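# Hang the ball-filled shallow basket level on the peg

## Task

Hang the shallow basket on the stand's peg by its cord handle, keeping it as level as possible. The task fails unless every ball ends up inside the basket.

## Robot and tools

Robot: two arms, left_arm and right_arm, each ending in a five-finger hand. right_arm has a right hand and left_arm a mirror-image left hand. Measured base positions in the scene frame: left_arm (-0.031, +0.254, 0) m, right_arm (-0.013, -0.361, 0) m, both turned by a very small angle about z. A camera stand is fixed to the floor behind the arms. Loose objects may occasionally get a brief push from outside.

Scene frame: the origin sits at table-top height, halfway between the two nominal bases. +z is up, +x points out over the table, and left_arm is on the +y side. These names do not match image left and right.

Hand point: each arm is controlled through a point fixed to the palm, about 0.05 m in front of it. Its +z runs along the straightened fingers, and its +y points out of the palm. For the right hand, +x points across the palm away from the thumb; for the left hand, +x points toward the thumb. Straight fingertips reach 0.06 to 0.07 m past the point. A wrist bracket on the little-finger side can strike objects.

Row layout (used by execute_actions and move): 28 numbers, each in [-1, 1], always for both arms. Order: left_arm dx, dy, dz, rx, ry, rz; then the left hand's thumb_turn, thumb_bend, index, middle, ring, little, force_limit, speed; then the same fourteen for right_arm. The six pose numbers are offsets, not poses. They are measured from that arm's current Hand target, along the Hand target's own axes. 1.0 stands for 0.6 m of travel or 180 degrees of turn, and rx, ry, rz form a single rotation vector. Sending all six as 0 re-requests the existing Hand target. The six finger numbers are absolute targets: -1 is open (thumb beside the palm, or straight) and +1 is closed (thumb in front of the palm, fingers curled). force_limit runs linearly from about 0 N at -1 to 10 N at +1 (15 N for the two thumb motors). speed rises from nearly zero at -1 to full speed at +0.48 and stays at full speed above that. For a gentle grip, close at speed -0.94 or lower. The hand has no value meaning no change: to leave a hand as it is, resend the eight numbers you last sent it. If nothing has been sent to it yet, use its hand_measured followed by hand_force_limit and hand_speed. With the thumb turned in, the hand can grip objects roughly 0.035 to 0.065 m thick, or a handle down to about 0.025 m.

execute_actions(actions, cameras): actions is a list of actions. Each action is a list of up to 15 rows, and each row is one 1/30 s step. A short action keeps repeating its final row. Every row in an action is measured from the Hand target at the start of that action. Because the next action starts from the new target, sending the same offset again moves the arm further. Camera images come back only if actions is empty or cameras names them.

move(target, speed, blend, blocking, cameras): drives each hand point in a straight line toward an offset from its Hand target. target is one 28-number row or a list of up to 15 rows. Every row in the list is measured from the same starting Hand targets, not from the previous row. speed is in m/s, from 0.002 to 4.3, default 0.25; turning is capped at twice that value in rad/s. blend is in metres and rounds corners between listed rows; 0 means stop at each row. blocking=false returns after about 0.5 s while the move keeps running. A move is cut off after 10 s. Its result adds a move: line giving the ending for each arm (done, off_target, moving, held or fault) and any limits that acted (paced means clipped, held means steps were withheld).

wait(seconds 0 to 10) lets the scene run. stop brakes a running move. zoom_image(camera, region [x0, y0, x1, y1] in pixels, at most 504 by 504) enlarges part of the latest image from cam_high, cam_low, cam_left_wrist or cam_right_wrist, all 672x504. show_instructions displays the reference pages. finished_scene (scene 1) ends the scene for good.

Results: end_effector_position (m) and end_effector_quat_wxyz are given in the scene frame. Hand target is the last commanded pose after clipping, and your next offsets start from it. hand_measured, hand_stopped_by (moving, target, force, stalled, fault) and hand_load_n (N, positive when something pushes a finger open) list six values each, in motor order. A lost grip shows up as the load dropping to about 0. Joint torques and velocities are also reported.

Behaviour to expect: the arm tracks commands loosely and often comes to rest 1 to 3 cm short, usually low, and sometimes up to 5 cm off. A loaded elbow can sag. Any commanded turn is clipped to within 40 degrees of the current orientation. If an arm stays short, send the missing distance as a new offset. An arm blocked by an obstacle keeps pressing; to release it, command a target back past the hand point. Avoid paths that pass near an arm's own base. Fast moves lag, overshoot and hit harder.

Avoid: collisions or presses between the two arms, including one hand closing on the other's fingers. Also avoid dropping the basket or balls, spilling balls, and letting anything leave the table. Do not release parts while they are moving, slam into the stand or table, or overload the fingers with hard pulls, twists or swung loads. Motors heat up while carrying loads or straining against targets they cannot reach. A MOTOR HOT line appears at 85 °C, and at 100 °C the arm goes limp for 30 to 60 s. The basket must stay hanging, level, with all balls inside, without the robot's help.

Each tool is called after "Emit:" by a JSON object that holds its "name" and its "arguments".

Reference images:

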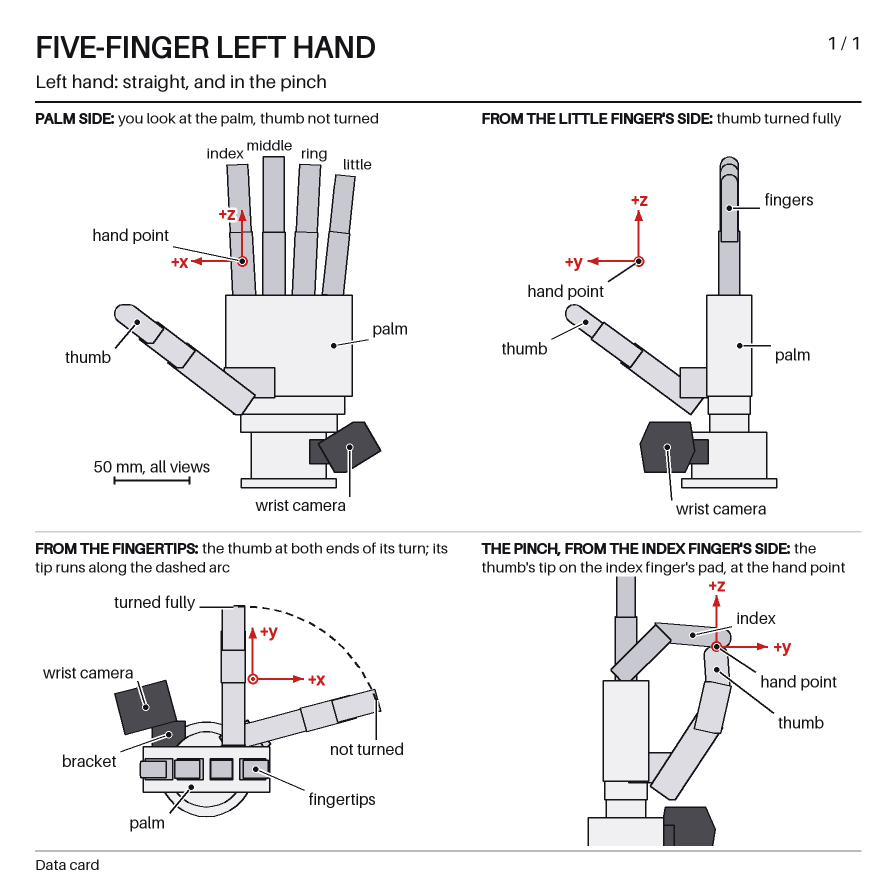

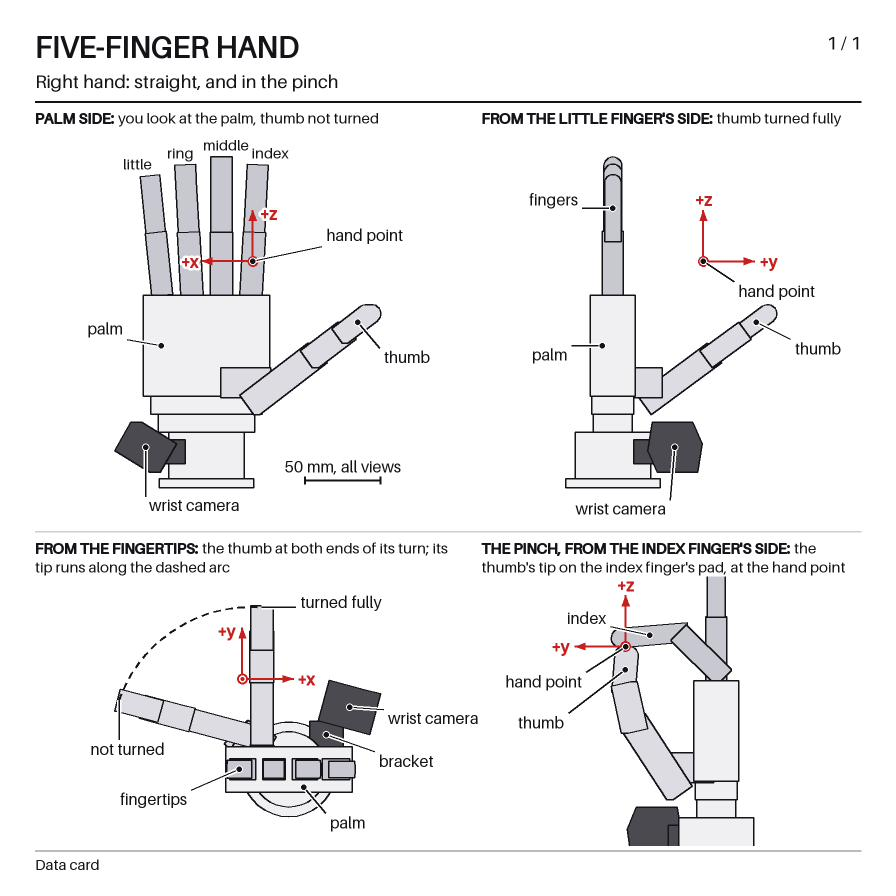

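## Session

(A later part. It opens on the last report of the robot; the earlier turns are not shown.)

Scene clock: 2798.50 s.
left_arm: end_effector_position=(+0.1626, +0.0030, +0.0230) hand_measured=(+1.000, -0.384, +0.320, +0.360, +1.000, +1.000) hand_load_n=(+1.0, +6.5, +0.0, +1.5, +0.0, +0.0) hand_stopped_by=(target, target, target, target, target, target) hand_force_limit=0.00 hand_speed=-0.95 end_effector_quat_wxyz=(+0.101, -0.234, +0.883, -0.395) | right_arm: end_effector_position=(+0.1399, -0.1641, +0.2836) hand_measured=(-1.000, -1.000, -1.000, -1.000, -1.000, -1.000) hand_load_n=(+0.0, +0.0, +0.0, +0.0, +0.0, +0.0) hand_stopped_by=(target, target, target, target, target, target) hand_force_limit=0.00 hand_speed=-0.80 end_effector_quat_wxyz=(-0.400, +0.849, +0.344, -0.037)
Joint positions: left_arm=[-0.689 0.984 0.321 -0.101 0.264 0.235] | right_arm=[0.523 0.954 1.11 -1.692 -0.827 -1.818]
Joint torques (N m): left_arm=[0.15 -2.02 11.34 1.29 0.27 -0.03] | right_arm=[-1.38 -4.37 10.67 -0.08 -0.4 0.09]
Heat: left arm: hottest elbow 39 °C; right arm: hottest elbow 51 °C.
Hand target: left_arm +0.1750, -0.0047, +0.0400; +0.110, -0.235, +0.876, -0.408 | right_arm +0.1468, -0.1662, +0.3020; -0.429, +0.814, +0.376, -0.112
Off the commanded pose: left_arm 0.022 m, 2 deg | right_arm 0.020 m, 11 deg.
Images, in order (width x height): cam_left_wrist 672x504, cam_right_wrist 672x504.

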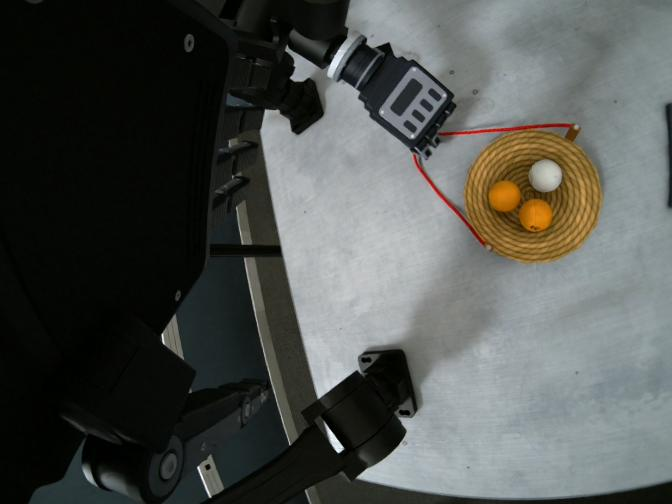

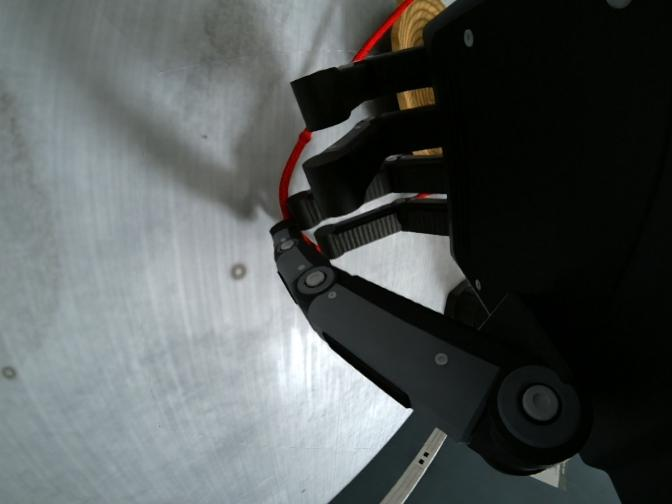

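Emit:
{"name": "execute_actions", "arguments": {"actions": [[[0,0,0,0,0,0,1,-0.30,0.32,0.36,1,1,0.3,-0.95,0,0,0,0,0,0,-1,-1,-1,-1,-1,-1,0,-0.8]]], "cameras": ["cam_right_wrist", "cam_low"]}}

Emit:
{"name": "zoom_image", "arguments": {"camera": "cam_low", "region": [370, 200, 440, 260]}}

Emit:
{"name": "zoom_image", "arguments": {"camera": "cam_right_wrist", "region": [240, 160, 360, 290]}}

Scene clock: 2855.67 s.
left_arm: end_effector_position=(+0.1626, +0.0030, +0.0231) hand_measured=(+1.000, -0.376, +0.320, +0.360, +1.000, +1.000) hand_load_n=(+1.0, +9.5, +0.0, +2.5, +0.0, +0.0) hand_stopped_by=(target, force, target, target, target, target) hand_force_limit=0.30 hand_speed=-0.95 end_effector_quat_wxyz=(+0.101, -0.234, +0.882, -0.395) | right_arm: end_effector_position=(+0.1399, -0.1641, +0.2836) hand_measured=(-1.000, -1.000, -1.000, -1.000, -1.000, -1.000) hand_load_n=(+0.0, +0.0, +0.0, +0.0, +0.0, +0.5) hand_stopped_by=(target, target, target, target, target, target) hand_force_limit=0.00 hand_speed=-0.80 end_effector_quat_wxyz=(-0.400, +0.849, +0.344, -0.037)
Joint positions: left_arm=[-0.689 0.983 0.321 -0.101 0.264 0.235] | right_arm=[0.523 0.954 1.11 -1.692 -0.827 -1.818]
Joint torques (N m): left_arm=[0.5 -1.55 11.25 1.17 0.25 -0.04] | right_arm=[-1.2 -4.01 10.63 -0.1 -0.42 0.11]
Heat: left arm: hottest elbow 40 °C; right arm: hottest elbow 51 °C.
Hand target: left_arm +0.1750, -0.0047, +0.0400; +0.110, -0.235, +0.876, -0.408 | right_arm +0.1468, -0.1662, +0.3020; -0.429, +0.814, +0.376, -0.112
Off the commanded pose: left_arm 0.022 m, 2 deg | right_arm 0.020 m, 11 deg.
joint sent to its limit (right arm) — joint 4 (wrist pitch), lower limit. The joint targets are off in orientation, not in position.
Images, in order (width x height): cam_low 672x504, cam_right_wrist 672x504.

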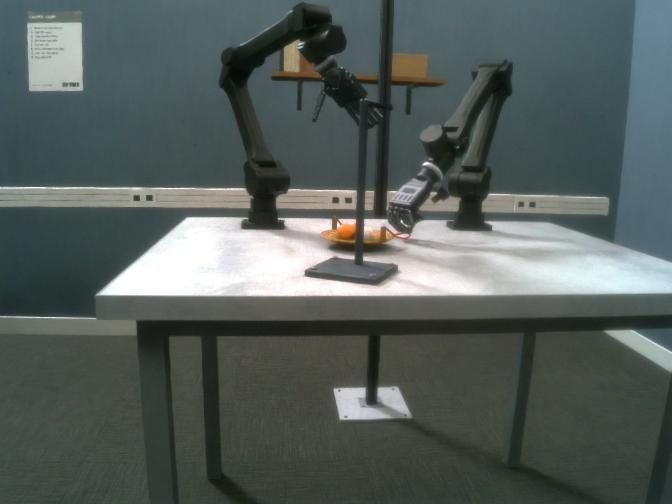

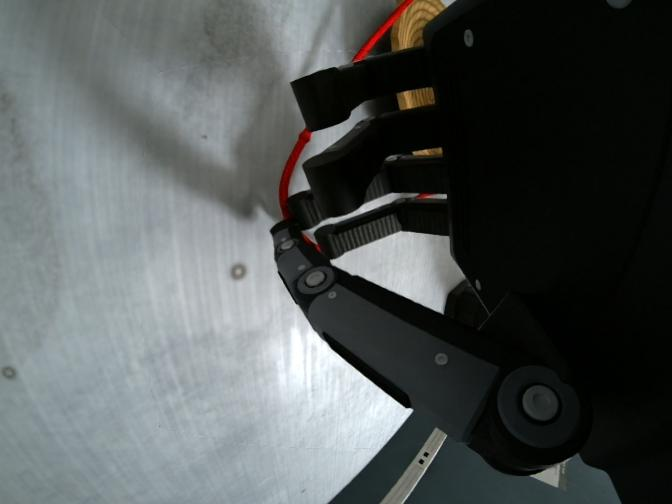

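Scaled by 7.200 from the camera's 672x504 image, which has a finer 960x720 frame.

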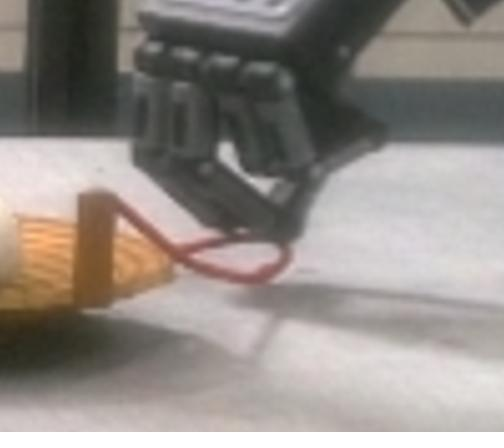

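Scaled by 3.877 from the camera's 672x504 image, which has a finer 960x720 frame.

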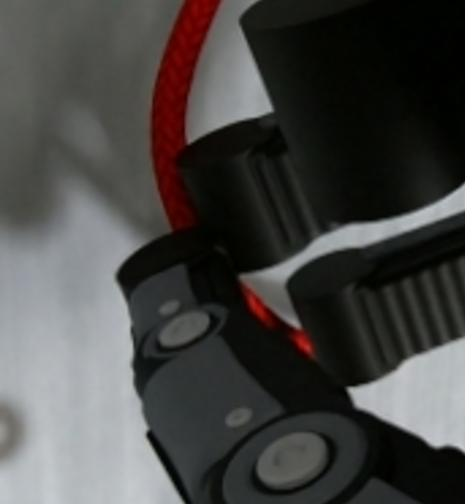

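Emit:
{"name": "move", "arguments": {"target": [0.0017,-0.2131,0.0206,0,0,0,1,-0.30,0.32,0.36,1,1,0.3,-0.95,0,0,0,0,0,0,-1,-1,-1,-1,-1,-1,0,-0.8], "speed": 0.05, "cameras": ["all"]}}

Emit:
{"name": "zoom_image", "arguments": {"camera": "cam_low", "region": [310, 160, 450, 270]}}

Emit:
{"name": "zoom_image", "arguments": {"camera": "cam_left_wrist", "region": [380, 80, 620, 280]}}

Scene clock: 2875.10 s.
left_arm: end_effector_position=(+0.2099, -0.0688, +0.1105) hand_measured=(+1.000, -0.376, +0.320, +0.360, +1.000, +1.000) hand_load_n=(+1.0, +9.0, +0.0, +2.0, +0.0, +0.0) hand_stopped_by=(target, force, target, target, target, target) hand_force_limit=0.30 hand_speed=-0.95 end_effector_quat_wxyz=(+0.107, -0.234, +0.882, -0.396) | right_arm: end_effector_position=(+0.1399, -0.1641, +0.2836) hand_measured=(-1.000, -1.000, -1.000, -1.000, -1.000, -1.000) hand_load_n=(+0.0, +0.0, -0.5, +0.0, +0.0, +0.0) hand_stopped_by=(target, target, target, target, target, target) hand_force_limit=0.00 hand_speed=-0.80 end_effector_quat_wxyz=(-0.400, +0.849, +0.344, -0.037)
Joint positions: left_arm=[-0.774 1.084 0.645 -0.303 0.192 0.179] | right_arm=[0.523 0.954 1.11 -1.692 -0.827 -1.818]
Joint torques (N m): left_arm=[-0.79 -1.96 14.24 1.46 0.03 -0.15] | right_arm=[-1.38 -3.78 10.5 0.01 -0.41 0.12]
Heat: left arm: hottest elbow 41 °C; right arm: hottest elbow 51 °C.
Hand target: left_arm +0.2199, -0.0847, +0.1299; +0.110, -0.235, +0.876, -0.408 | right_arm +0.1468, -0.1662, +0.3020; -0.429, +0.814, +0.376, -0.112
Off the commanded pose: left_arm 0.027 m, 2 deg | right_arm 0.020 m, 11 deg.
joint sent to its limit (right arm) — joint 4 (wrist pitch), lower limit. The joint targets are off in orientation, not in position.
move: off_target (left_arm, right_arm)

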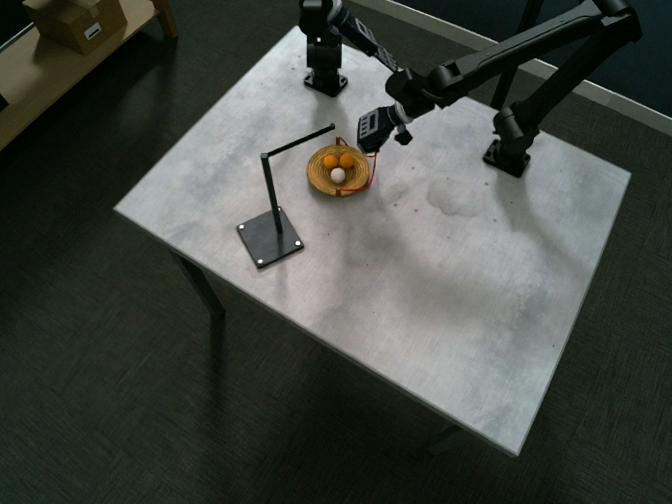

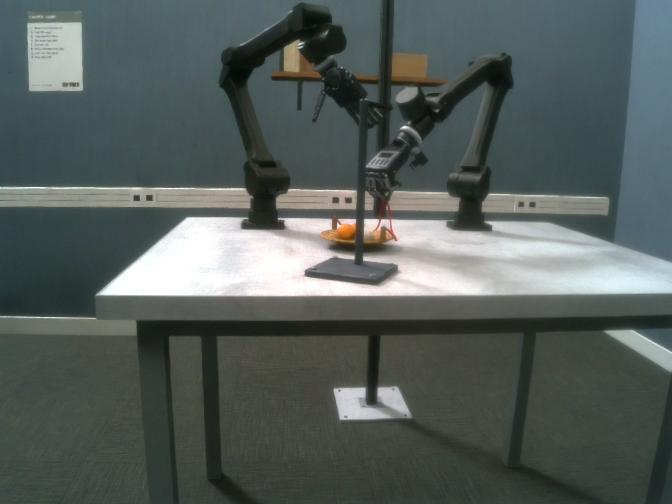

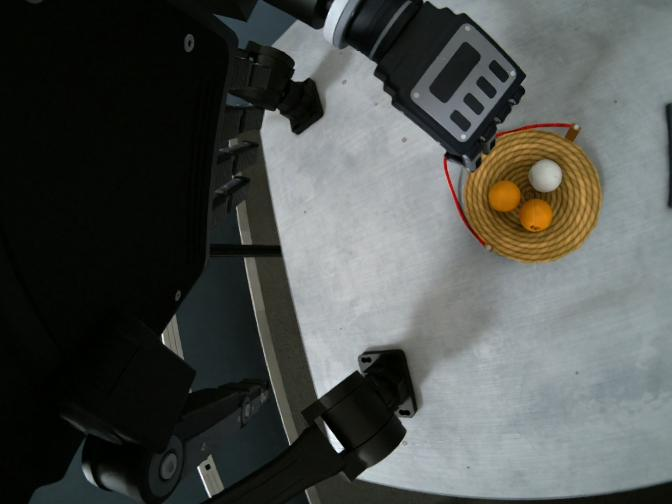

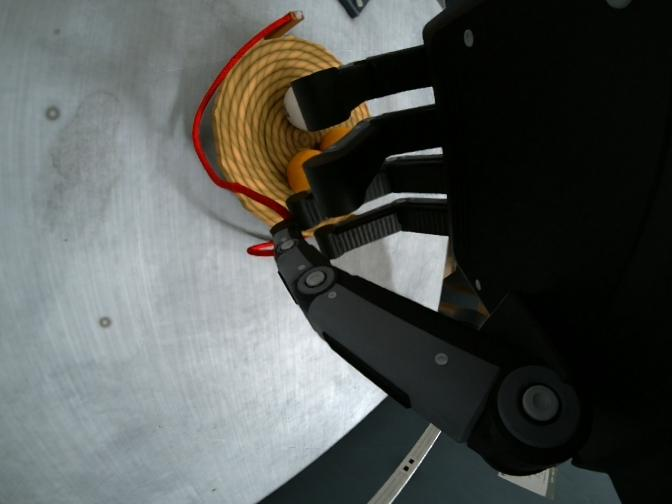

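Scaled by 3.600 from the camera's 672x504 image, which has a finer 960x720 frame.

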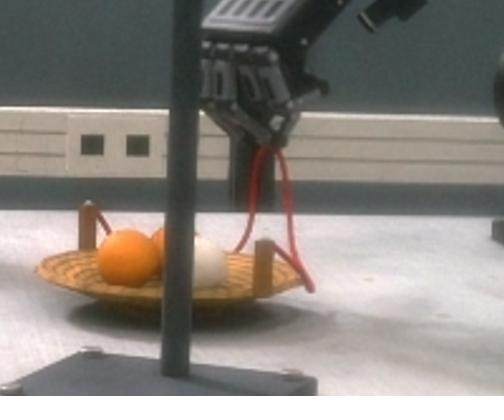

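Scaled by 2.100 from the camera's 672x504 image, which has a finer 960x720 frame.

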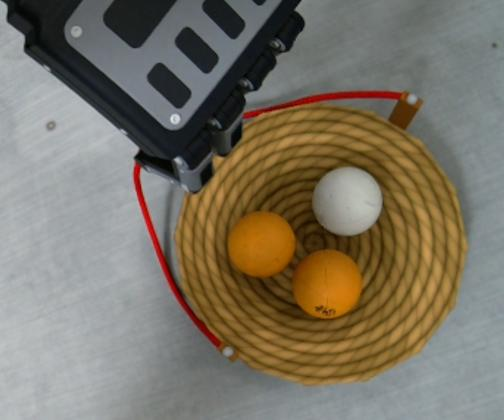

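Emit:
{"name": "move", "arguments": {"target": [-0.0048,-0.1997,0.0042,0,0,0,1,-0.30,0.32,0.36,1,1,0.3,-0.95,0,0,0,0,0,0,-1,-1,-1,-1,-1,-1,0,-0.8], "speed": 0.05, "cameras": ["all"]}}

Emit:
{"name": "zoom_image", "arguments": {"camera": "cam_low", "region": [290, 120, 450, 270]}}

Emit:
{"name": "zoom_image", "arguments": {"camera": "cam_high", "region": [290, 80, 430, 210]}}

Scene clock: 2888.17 s.
left_arm: end_effector_position=(+0.2539, -0.1361, +0.1993) hand_measured=(+1.000, -0.376, +0.320, +0.360, +1.000, +1.000) hand_load_n=(+1.0, +9.5, +0.0, +2.0, +0.0, +0.0) hand_stopped_by=(target, force, target, target, target, target) hand_force_limit=0.30 hand_speed=-0.95 end_effector_quat_wxyz=(+0.107, -0.234, +0.882, -0.395) | right_arm: end_effector_position=(+0.1399, -0.1641, +0.2836) hand_measured=(-1.000, -1.000, -1.000, -1.000, -1.000, -1.000) hand_load_n=(+0.0, +0.0, +0.0, +0.0, +0.0, +0.0) hand_stopped_by=(target, target, target, target, target, target) hand_force_limit=0.00 hand_speed=-0.80 end_effector_quat_wxyz=(-0.400, +0.849, +0.344, -0.037)
Joint positions: left_arm=[-0.817 1.226 0.997 -0.51 0.16 0.15] | right_arm=[0.523 0.954 1.11 -1.692 -0.827 -1.818]
Joint torques (N m): left_arm=[-0.15 -5.42 15.08 1.35 0.01 -0.15] | right_arm=[-1.9 -4.6 10.67 -0.06 -0.43 0.12]
Heat: left arm: hottest elbow 42 °C; right arm: hottest elbow 51 °C.
Hand target: left_arm +0.2618, -0.1517, +0.2199; +0.110, -0.235, +0.876, -0.408 | right_arm +0.1468, -0.1662, +0.3020; -0.429, +0.814, +0.376, -0.112
Off the commanded pose: left_arm 0.027 m, 2 deg | right_arm 0.020 m, 11 deg.
joint sent to its limit (right arm) — joint 4 (wrist pitch), lower limit. The joint targets are off in orientation, not in position.
move: off_target (left_arm, right_arm)

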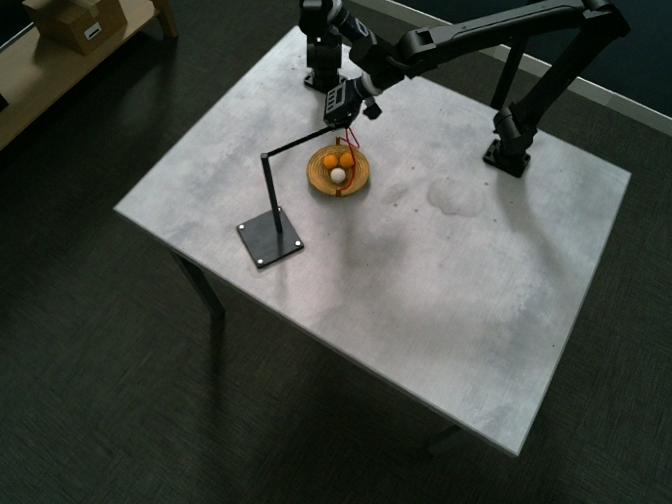

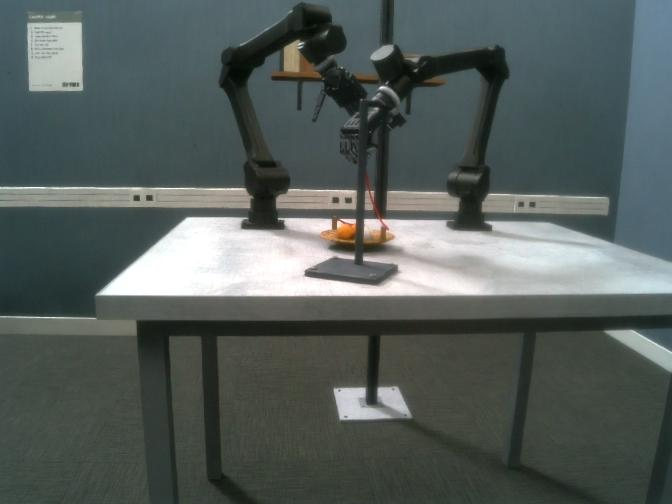

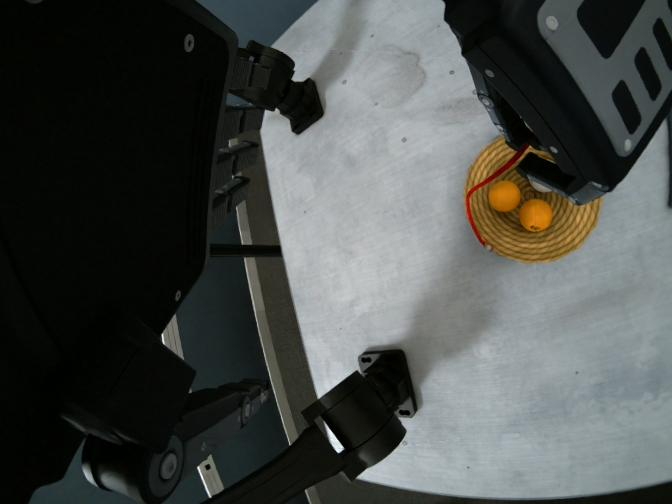

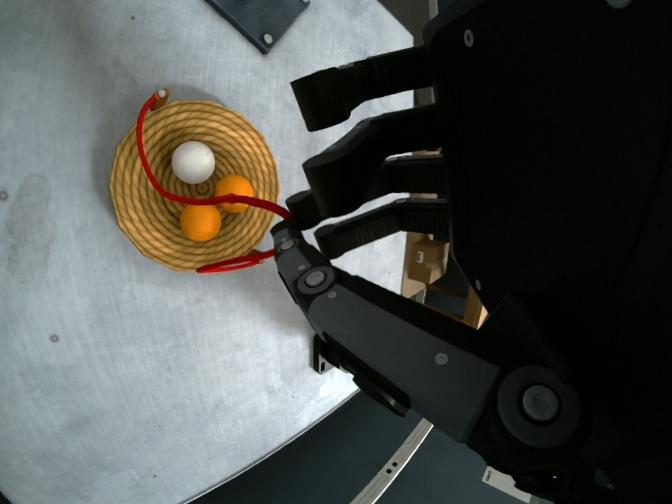

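Scaled by 3.150 from the camera's 672x504 image, which has a finer 960x720 frame.

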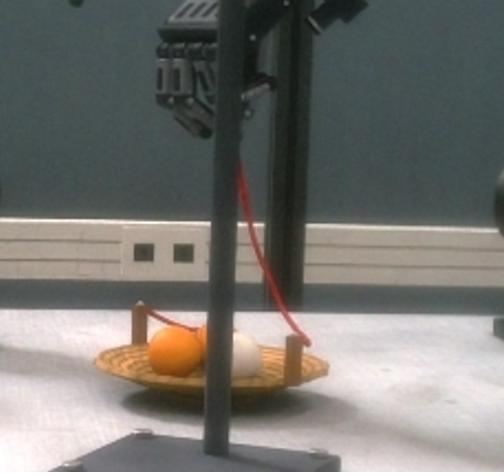

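Scaled by 3.600 from the camera's 672x504 image, which has a finer 960x720 frame.

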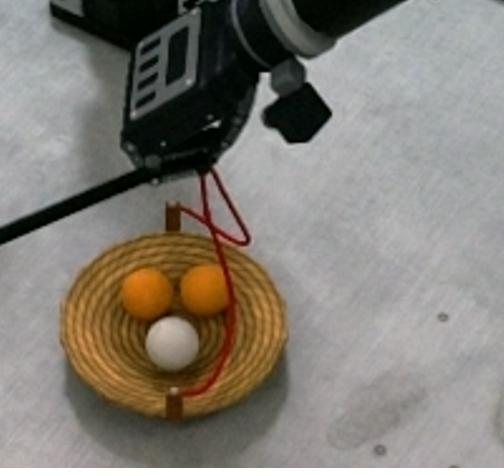

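Emit:
{"name": "move", "arguments": {"target": [0.0038,-0.0810,-0.0333,0,0,0,1,-0.30,0.32,0.36,1,1,0.3,-0.95,0,0,0,0,0,0,-1,-1,-1,-1,-1,-1,0,-0.8], "speed": 0.04, "cameras": ["all"]}}

Emit:
{"name": "zoom_image", "arguments": {"camera": "cam_low", "region": [290, 110, 450, 270]}}

Emit:
{"name": "zoom_image", "arguments": {"camera": "cam_high", "region": [290, 80, 430, 210]}}

Scene clock: 2913.50 s.
left_arm: end_effector_position=(+0.2614, -0.1522, +0.2489) hand_measured=(+1.000, -0.376, +0.320, +0.360, +1.000, +1.000) hand_load_n=(+1.0, +9.0, +0.0, +2.5, +0.0, +0.0) hand_stopped_by=(target, force, target, target, target, target) hand_force_limit=0.30 hand_speed=-0.95 end_effector_quat_wxyz=(+0.107, -0.234, +0.882, -0.395) | right_arm: end_effector_position=(+0.1399, -0.1641, +0.2836) hand_measured=(-1.000, -1.000, -1.000, -1.000, -1.000, -1.000) hand_load_n=(+0.0, +0.0, +0.0, +0.0, +0.0, +0.0) hand_stopped_by=(target, target, target, target, target, target) hand_force_limit=0.00 hand_speed=-0.80 end_effector_quat_wxyz=(-0.400, +0.849, +0.344, -0.037)
Joint positions: left_arm=[-0.83 1.249 1.149 -0.637 0.15 0.142] | right_arm=[0.523 0.954 1.11 -1.692 -0.827 -1.818]
Joint torques (N m): left_arm=[-0.91 -5.3 15.46 1.43 0.08 -0.17] | right_arm=[-1.79 -4.19 10.61 -0.01 -0.39 0.17]
Motor temperatures (°C): left_arm=[31 32 45 31 29 29] | right_arm=[29 33 51 30 28 30]
Heat: left arm: hottest elbow 45 °C; right arm: hottest elbow 51 °C.
Hand target: left_arm +0.2678, -0.1668, +0.2699; +0.110, -0.234, +0.876, -0.408 | right_arm +0.1468, -0.1662, +0.3020; -0.429, +0.814, +0.376, -0.112
Off the commanded pose: left_arm 0.026 m, 2 deg | right_arm 0.020 m, 11 deg.
joint sent to its limit (right arm) — joint 4 (wrist pitch), lower limit. The joint targets are off in orientation, not in position.
move: off_target (left_arm, right_arm)

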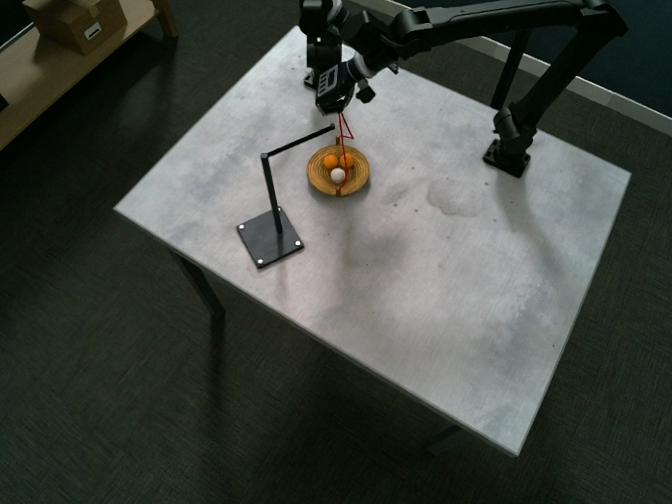

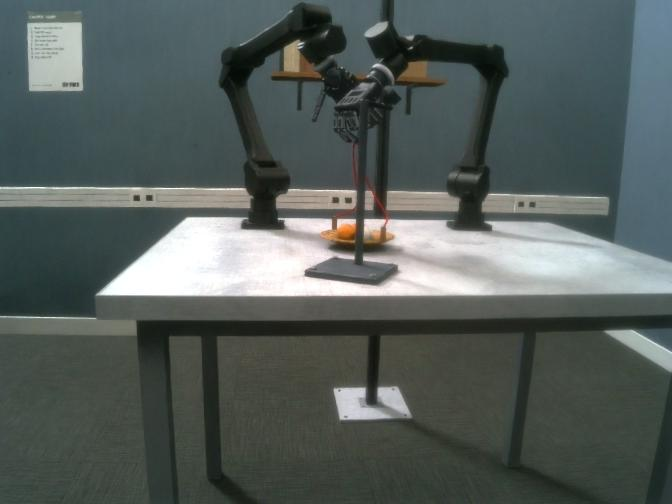

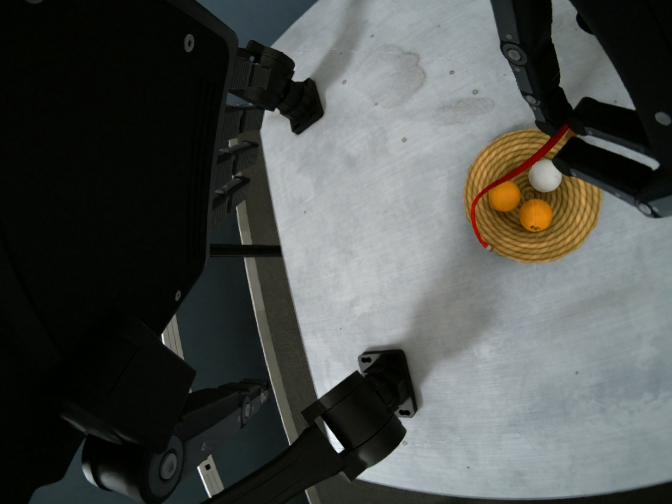

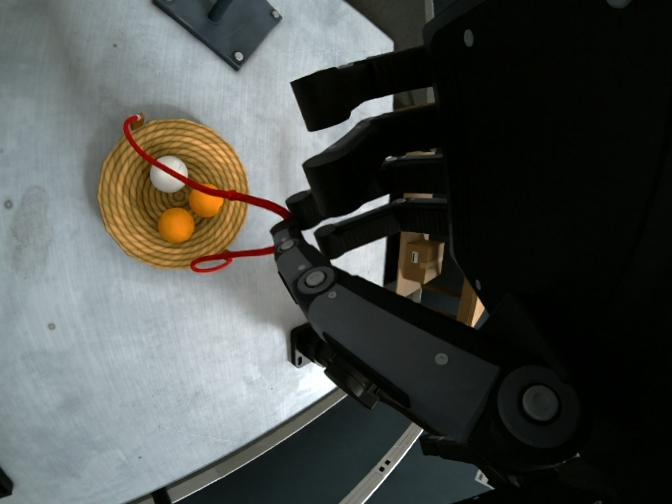

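Scaled by 3.150 from the camera's 672x504 image, which has a finer 960x720 frame.

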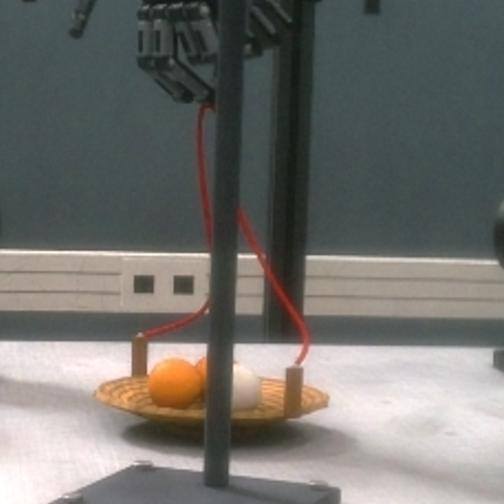

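Scaled by 3.600 from the camera's 672x504 image, which has a finer 960x720 frame.

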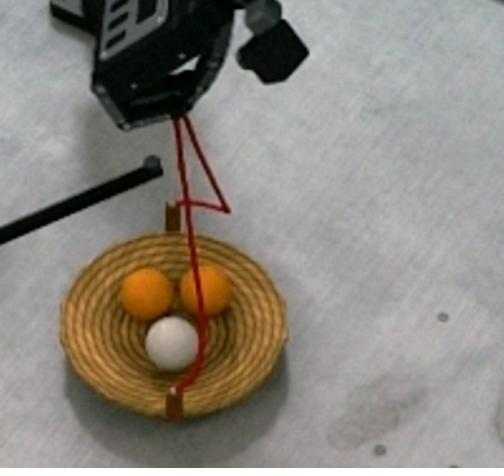

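Emit:
{"name": "move", "arguments": {"target": [0,-0.0256,-0.0215,0,0,0,1,-0.30,0.32,0.36,1,1,0.3,-0.95,0,0,0,0,0,0,-1,-1,-1,-1,-1,-1,0,-0.8], "speed": 0.03, "cameras": ["cam_high", "cam_low", "cam_right_wrist"]}}

Emit:
{"name": "zoom_image", "arguments": {"camera": "cam_low", "region": [290, 110, 450, 270]}}

Emit:
{"name": "zoom_image", "arguments": {"camera": "cam_high", "region": [290, 80, 430, 210]}}

Scene clock: 2923.77 s.
left_arm: end_effector_position=(+0.2622, -0.1530, +0.2683) hand_measured=(+1.000, -0.376, +0.320, +0.360, +1.000, +1.000) hand_load_n=(+1.5, +8.5, +0.0, +1.5, +0.0, +0.0) hand_stopped_by=(target, force, target, target, target, target) hand_force_limit=0.30 hand_speed=-0.95 end_effector_quat_wxyz=(+0.107, -0.234, +0.882, -0.395) | right_arm: end_effector_position=(+0.1399, -0.1641, +0.2836) hand_measured=(-1.000, -1.000, -1.000, -1.000, -1.000, -1.000) hand_load_n=(+0.0, +0.0, +0.0, +0.0, +0.0, +0.0) hand_stopped_by=(target, target, target, target, target, target) hand_force_limit=0.00 hand_speed=-0.80 end_effector_quat_wxyz=(-0.400, +0.849, +0.344, -0.037)
Joint positions: left_arm=[-0.83 1.249 1.2 -0.69 0.15 0.141] | right_arm=[0.523 0.954 1.11 -1.692 -0.827 -1.818]
Joint torques (N m): left_arm=[-0.5 -5.77 15.51 1.17 0.04 -0.17] | right_arm=[-1.38 -3.78 10.7 -0.06 -0.41 0.13]
Heat: left arm: hottest elbow 46 °C; right arm: hottest elbow 51 °C.
Hand target: left_arm +0.2679, -0.1668, +0.2901; +0.110, -0.235, +0.876, -0.408 | right_arm +0.1468, -0.1662, +0.3020; -0.429, +0.814, +0.376, -0.112
Off the commanded pose: left_arm 0.026 m, 2 deg | right_arm 0.020 m, 11 deg.
joint sent to its limit (right arm) — joint 4 (wrist pitch), lower limit. The joint targets are off in orientation, not in position.
move: off_target (left_arm, right_arm)
Images, in order (width x height): cam_high 672x504, cam_low 672x504, cam_right_wrist 672x504.

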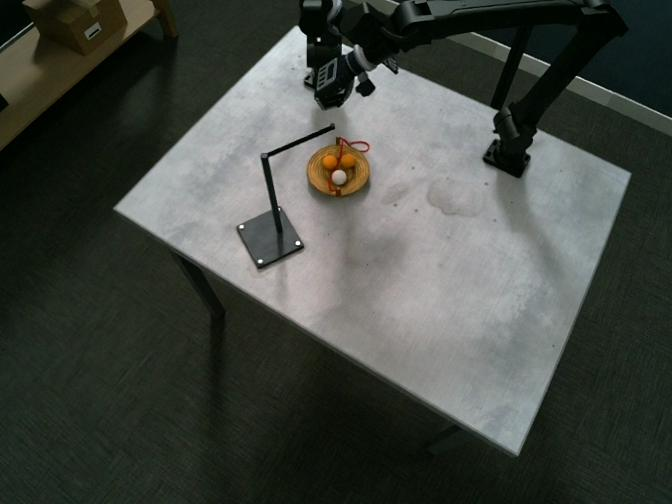

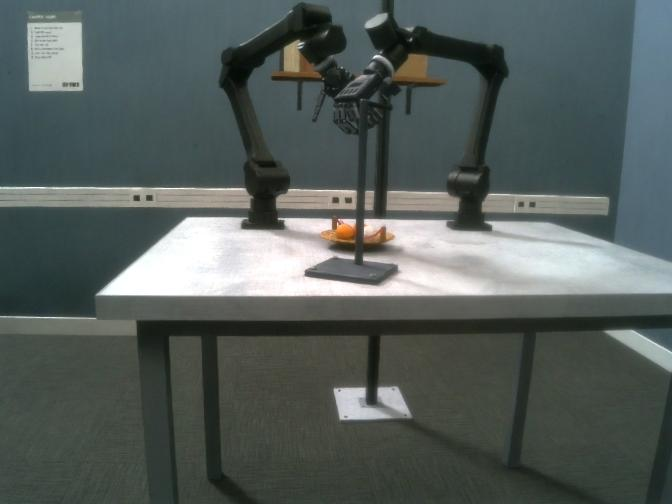

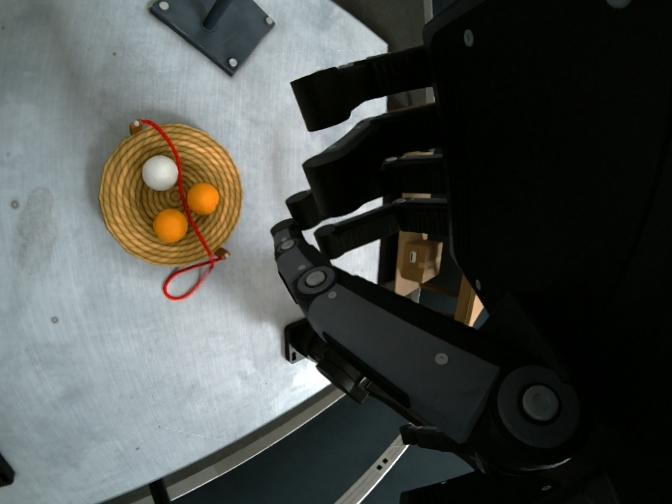

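Scaled by 3.150 from the camera's 672x504 image, which has a finer 960x720 frame.

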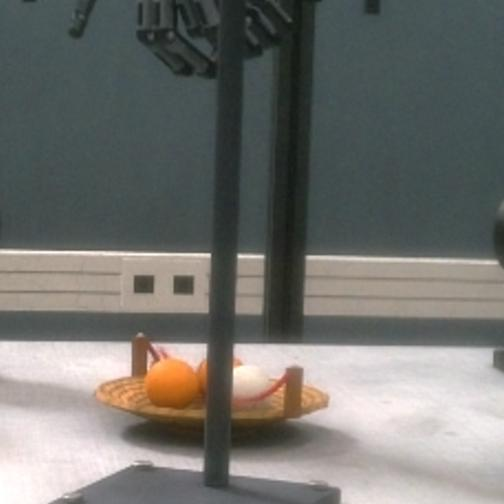

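Scaled by 3.600 from the camera's 672x504 image, which has a finer 960x720 frame.

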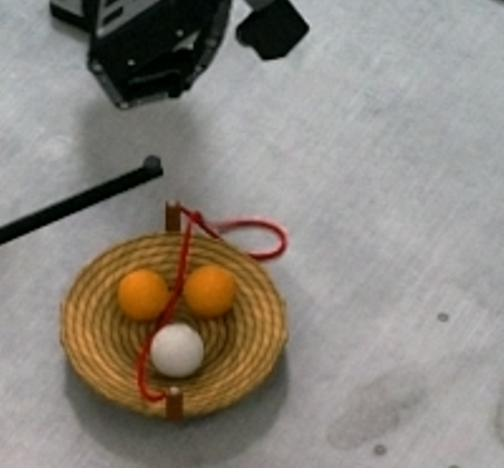

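Emit:
{"name": "wait", "arguments": {"seconds": 0, "cameras": ["cam_left_wrist", "cam_right_wrist"]}}

Emit:
{"name": "zoom_image", "arguments": {"camera": "cam_left_wrist", "region": [440, 110, 620, 280]}}

Emit:
{"name": "zoom_image", "arguments": {"camera": "cam_right_wrist", "region": [80, 100, 280, 310]}}

Emit:
{"name": "zoom_image", "arguments": {"camera": "cam_low", "region": [310, 200, 420, 270]}}

Scene clock: 2940.23 s.
left_arm: end_effector_position=(+0.2622, -0.1530, +0.2683) hand_measured=(+1.000, -0.376, +0.320, +0.360, +1.000, +1.000) hand_load_n=(+1.5, +8.5, +0.0, +1.5, +0.0, +0.0) hand_stopped_by=(target, force, target, target, target, target) hand_force_limit=0.30 hand_speed=-0.95 end_effector_quat_wxyz=(+0.107, -0.234, +0.882, -0.395) | right_arm: end_effector_position=(+0.1399, -0.1641, +0.2836) hand_measured=(-1.000, -1.000, -1.000, -1.000, -1.000, -1.000) hand_load_n=(-0.5, +0.0, +0.0, +0.0, +0.0, -0.5) hand_stopped_by=(target, target, target, target, target, target) hand_force_limit=0.00 hand_speed=-0.80 end_effector_quat_wxyz=(-0.400, +0.849, +0.344, -0.037)
Joint positions: left_arm=[-0.83 1.249 1.2 -0.69 0.15 0.141] | right_arm=[0.523 0.954 1.11 -1.692 -0.827 -1.818]
Joint torques (N m): left_arm=[-0.5 -5.6 15.41 1.43 0.05 -0.17] | right_arm=[-1.08 -3.72 10.52 0.08 -0.43 0.08]
Heat: left arm: hottest elbow 46 °C; right arm: hottest elbow 51 °C.
Hand target: left_arm +0.2679, -0.1668, +0.2901; +0.110, -0.235, +0.876, -0.408 | right_arm +0.1468, -0.1662, +0.3020; -0.429, +0.814, +0.376, -0.112
Off the commanded pose: left_arm 0.026 m, 2 deg | right_arm 0.020 m, 11 deg.
Images, in order (width x height): cam_left_wrist 672x504, cam_right_wrist 672x504.

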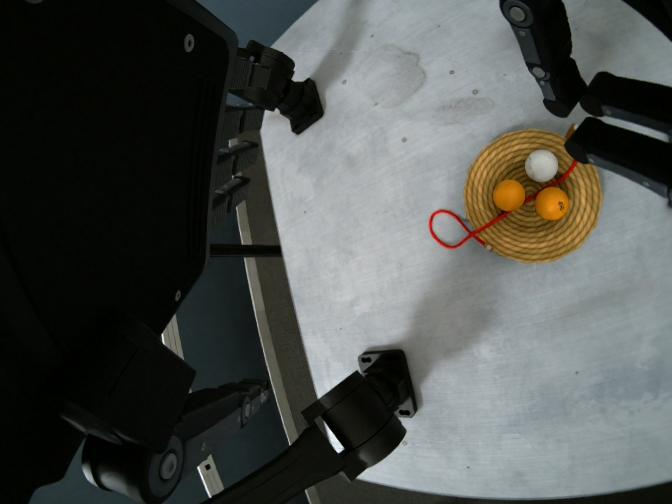

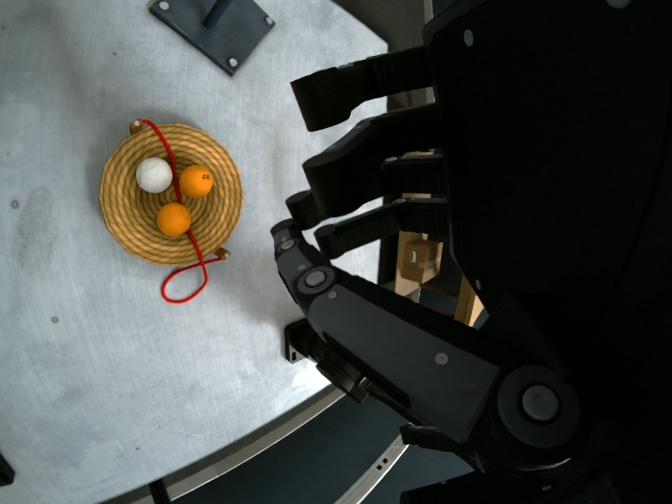

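Scaled by 2.800 from the camera's 672x504 image, which has a finer 960x720 frame.

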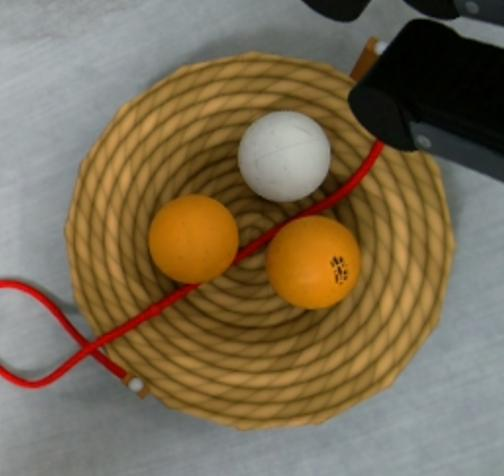

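Scaled by 2.400 from the camera's 672x504 image, which has a finer 960x720 frame.

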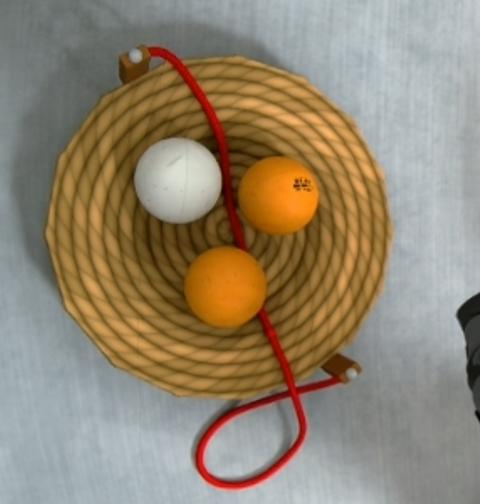

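This scene's latest camera images include none from cam_low. They are from: cam_left_wrist, cam_right_wrist. cam_low's image comes with the result of a call that names it in "cameras".

Emit:
{"name": "move", "arguments": {"target": [0,0,0,0,0,0,1,-0.60,0.2,0.2,1,1,0.0,-0.5,-0.0238,-0.1072,-0.1423,0,0,0,-1,-1,-1,-1,-1,-1,0,-0.8], "speed": 0.1, "cameras": ["all"]}}

Emit:
{"name": "zoom_image", "arguments": {"camera": "cam_low", "region": [300, 200, 420, 270]}}

Emit:
{"name": "zoom_image", "arguments": {"camera": "cam_high", "region": [300, 110, 400, 210]}}

Scene clock: 3130.03 s.
left_arm: end_effector_position=(+0.2622, -0.1530, +0.2683) hand_measured=(+1.000, -0.600, +0.200, +0.200, +1.000, +1.000) hand_load_n=(+0.0, +0.0, +0.0, +0.0, +0.0, +0.0) hand_stopped_by=(target, target, target, target, target, target) hand_force_limit=0.00 hand_speed=-0.50 end_effector_quat_wxyz=(+0.107, -0.234, +0.882, -0.394) | right_arm: end_effector_position=(+0.1451, -0.2017, +0.3859) hand_measured=(-1.000, -1.000, -1.000, -1.000, -1.000, -1.000) hand_load_n=(+0.0, +0.0, +0.0, +0.0, +0.0, +0.0) hand_stopped_by=(target, target, target, target, target, target) hand_force_limit=0.00 hand_speed=-0.80 end_effector_quat_wxyz=(-0.363, +0.875, +0.296, +0.123)
Joint positions: left_arm=[-0.83 1.249 1.2 -0.69 0.15 0.141] | right_arm=[0.458 0.785 1.311 -1.692 -0.695 -1.632]
Joint torques (N m): left_arm=[-0.5 -5.3 15.34 1.36 0.03 -0.14] | right_arm=[-1.67 -1.44 9.98 0.46 -0.35 0.05]
Heat: left arm: hottest elbow 48 °C; right arm: hottest elbow 51 °C.
Hand target: left_arm +0.2679, -0.1668, +0.2901; +0.110, -0.235, +0.876, -0.408 | right_arm +0.1467, -0.2063, +0.4021; -0.429, +0.814, +0.376, -0.112
Off the commanded pose: left_arm 0.026 m, 2 deg | right_arm 0.017 m, 30 deg.
joint sent to its limit (right arm) — joint 4 (wrist pitch), lower limit. The joint targets are off in orientation, not in position.
move: off_target (left_arm, right_arm)

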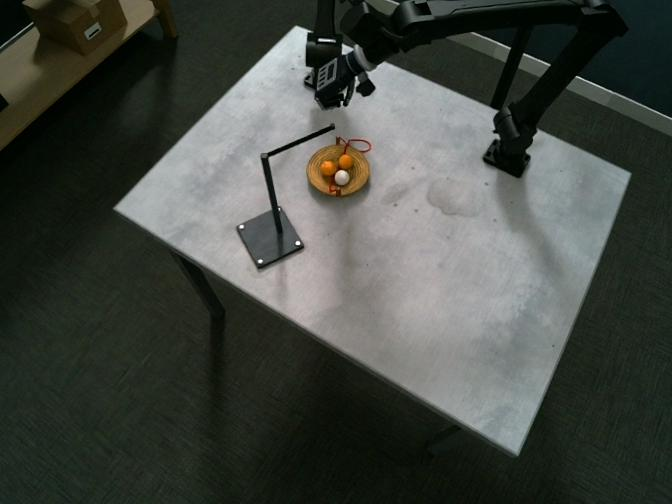

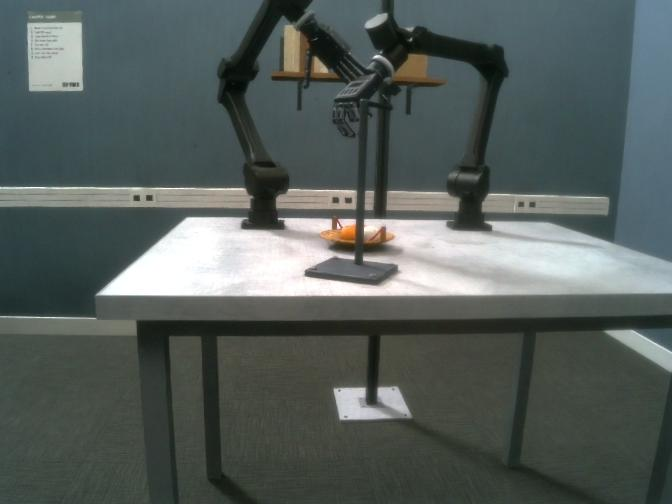

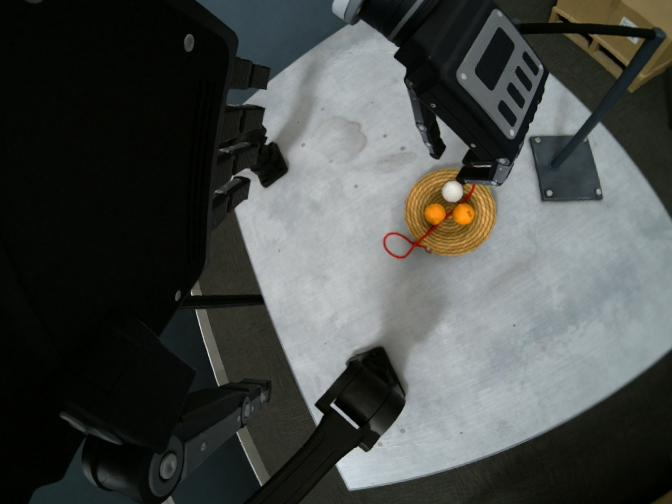

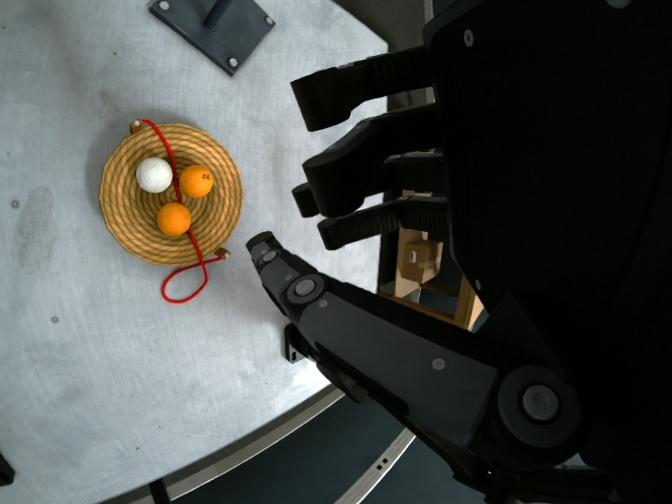

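Scaled by 4.200 from the camera's 672x504 image, which has a finer 960x720 frame.

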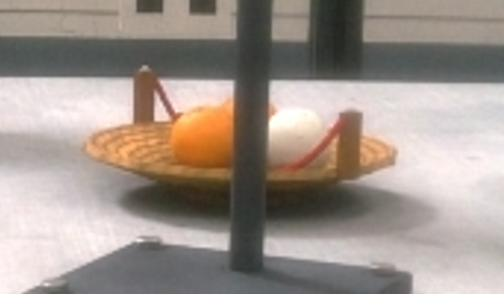

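Scaled by 5.040 from the camera's 672x504 image, which has a finer 960x720 frame.

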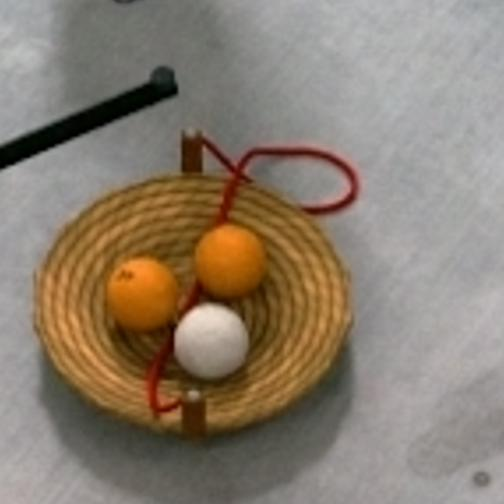

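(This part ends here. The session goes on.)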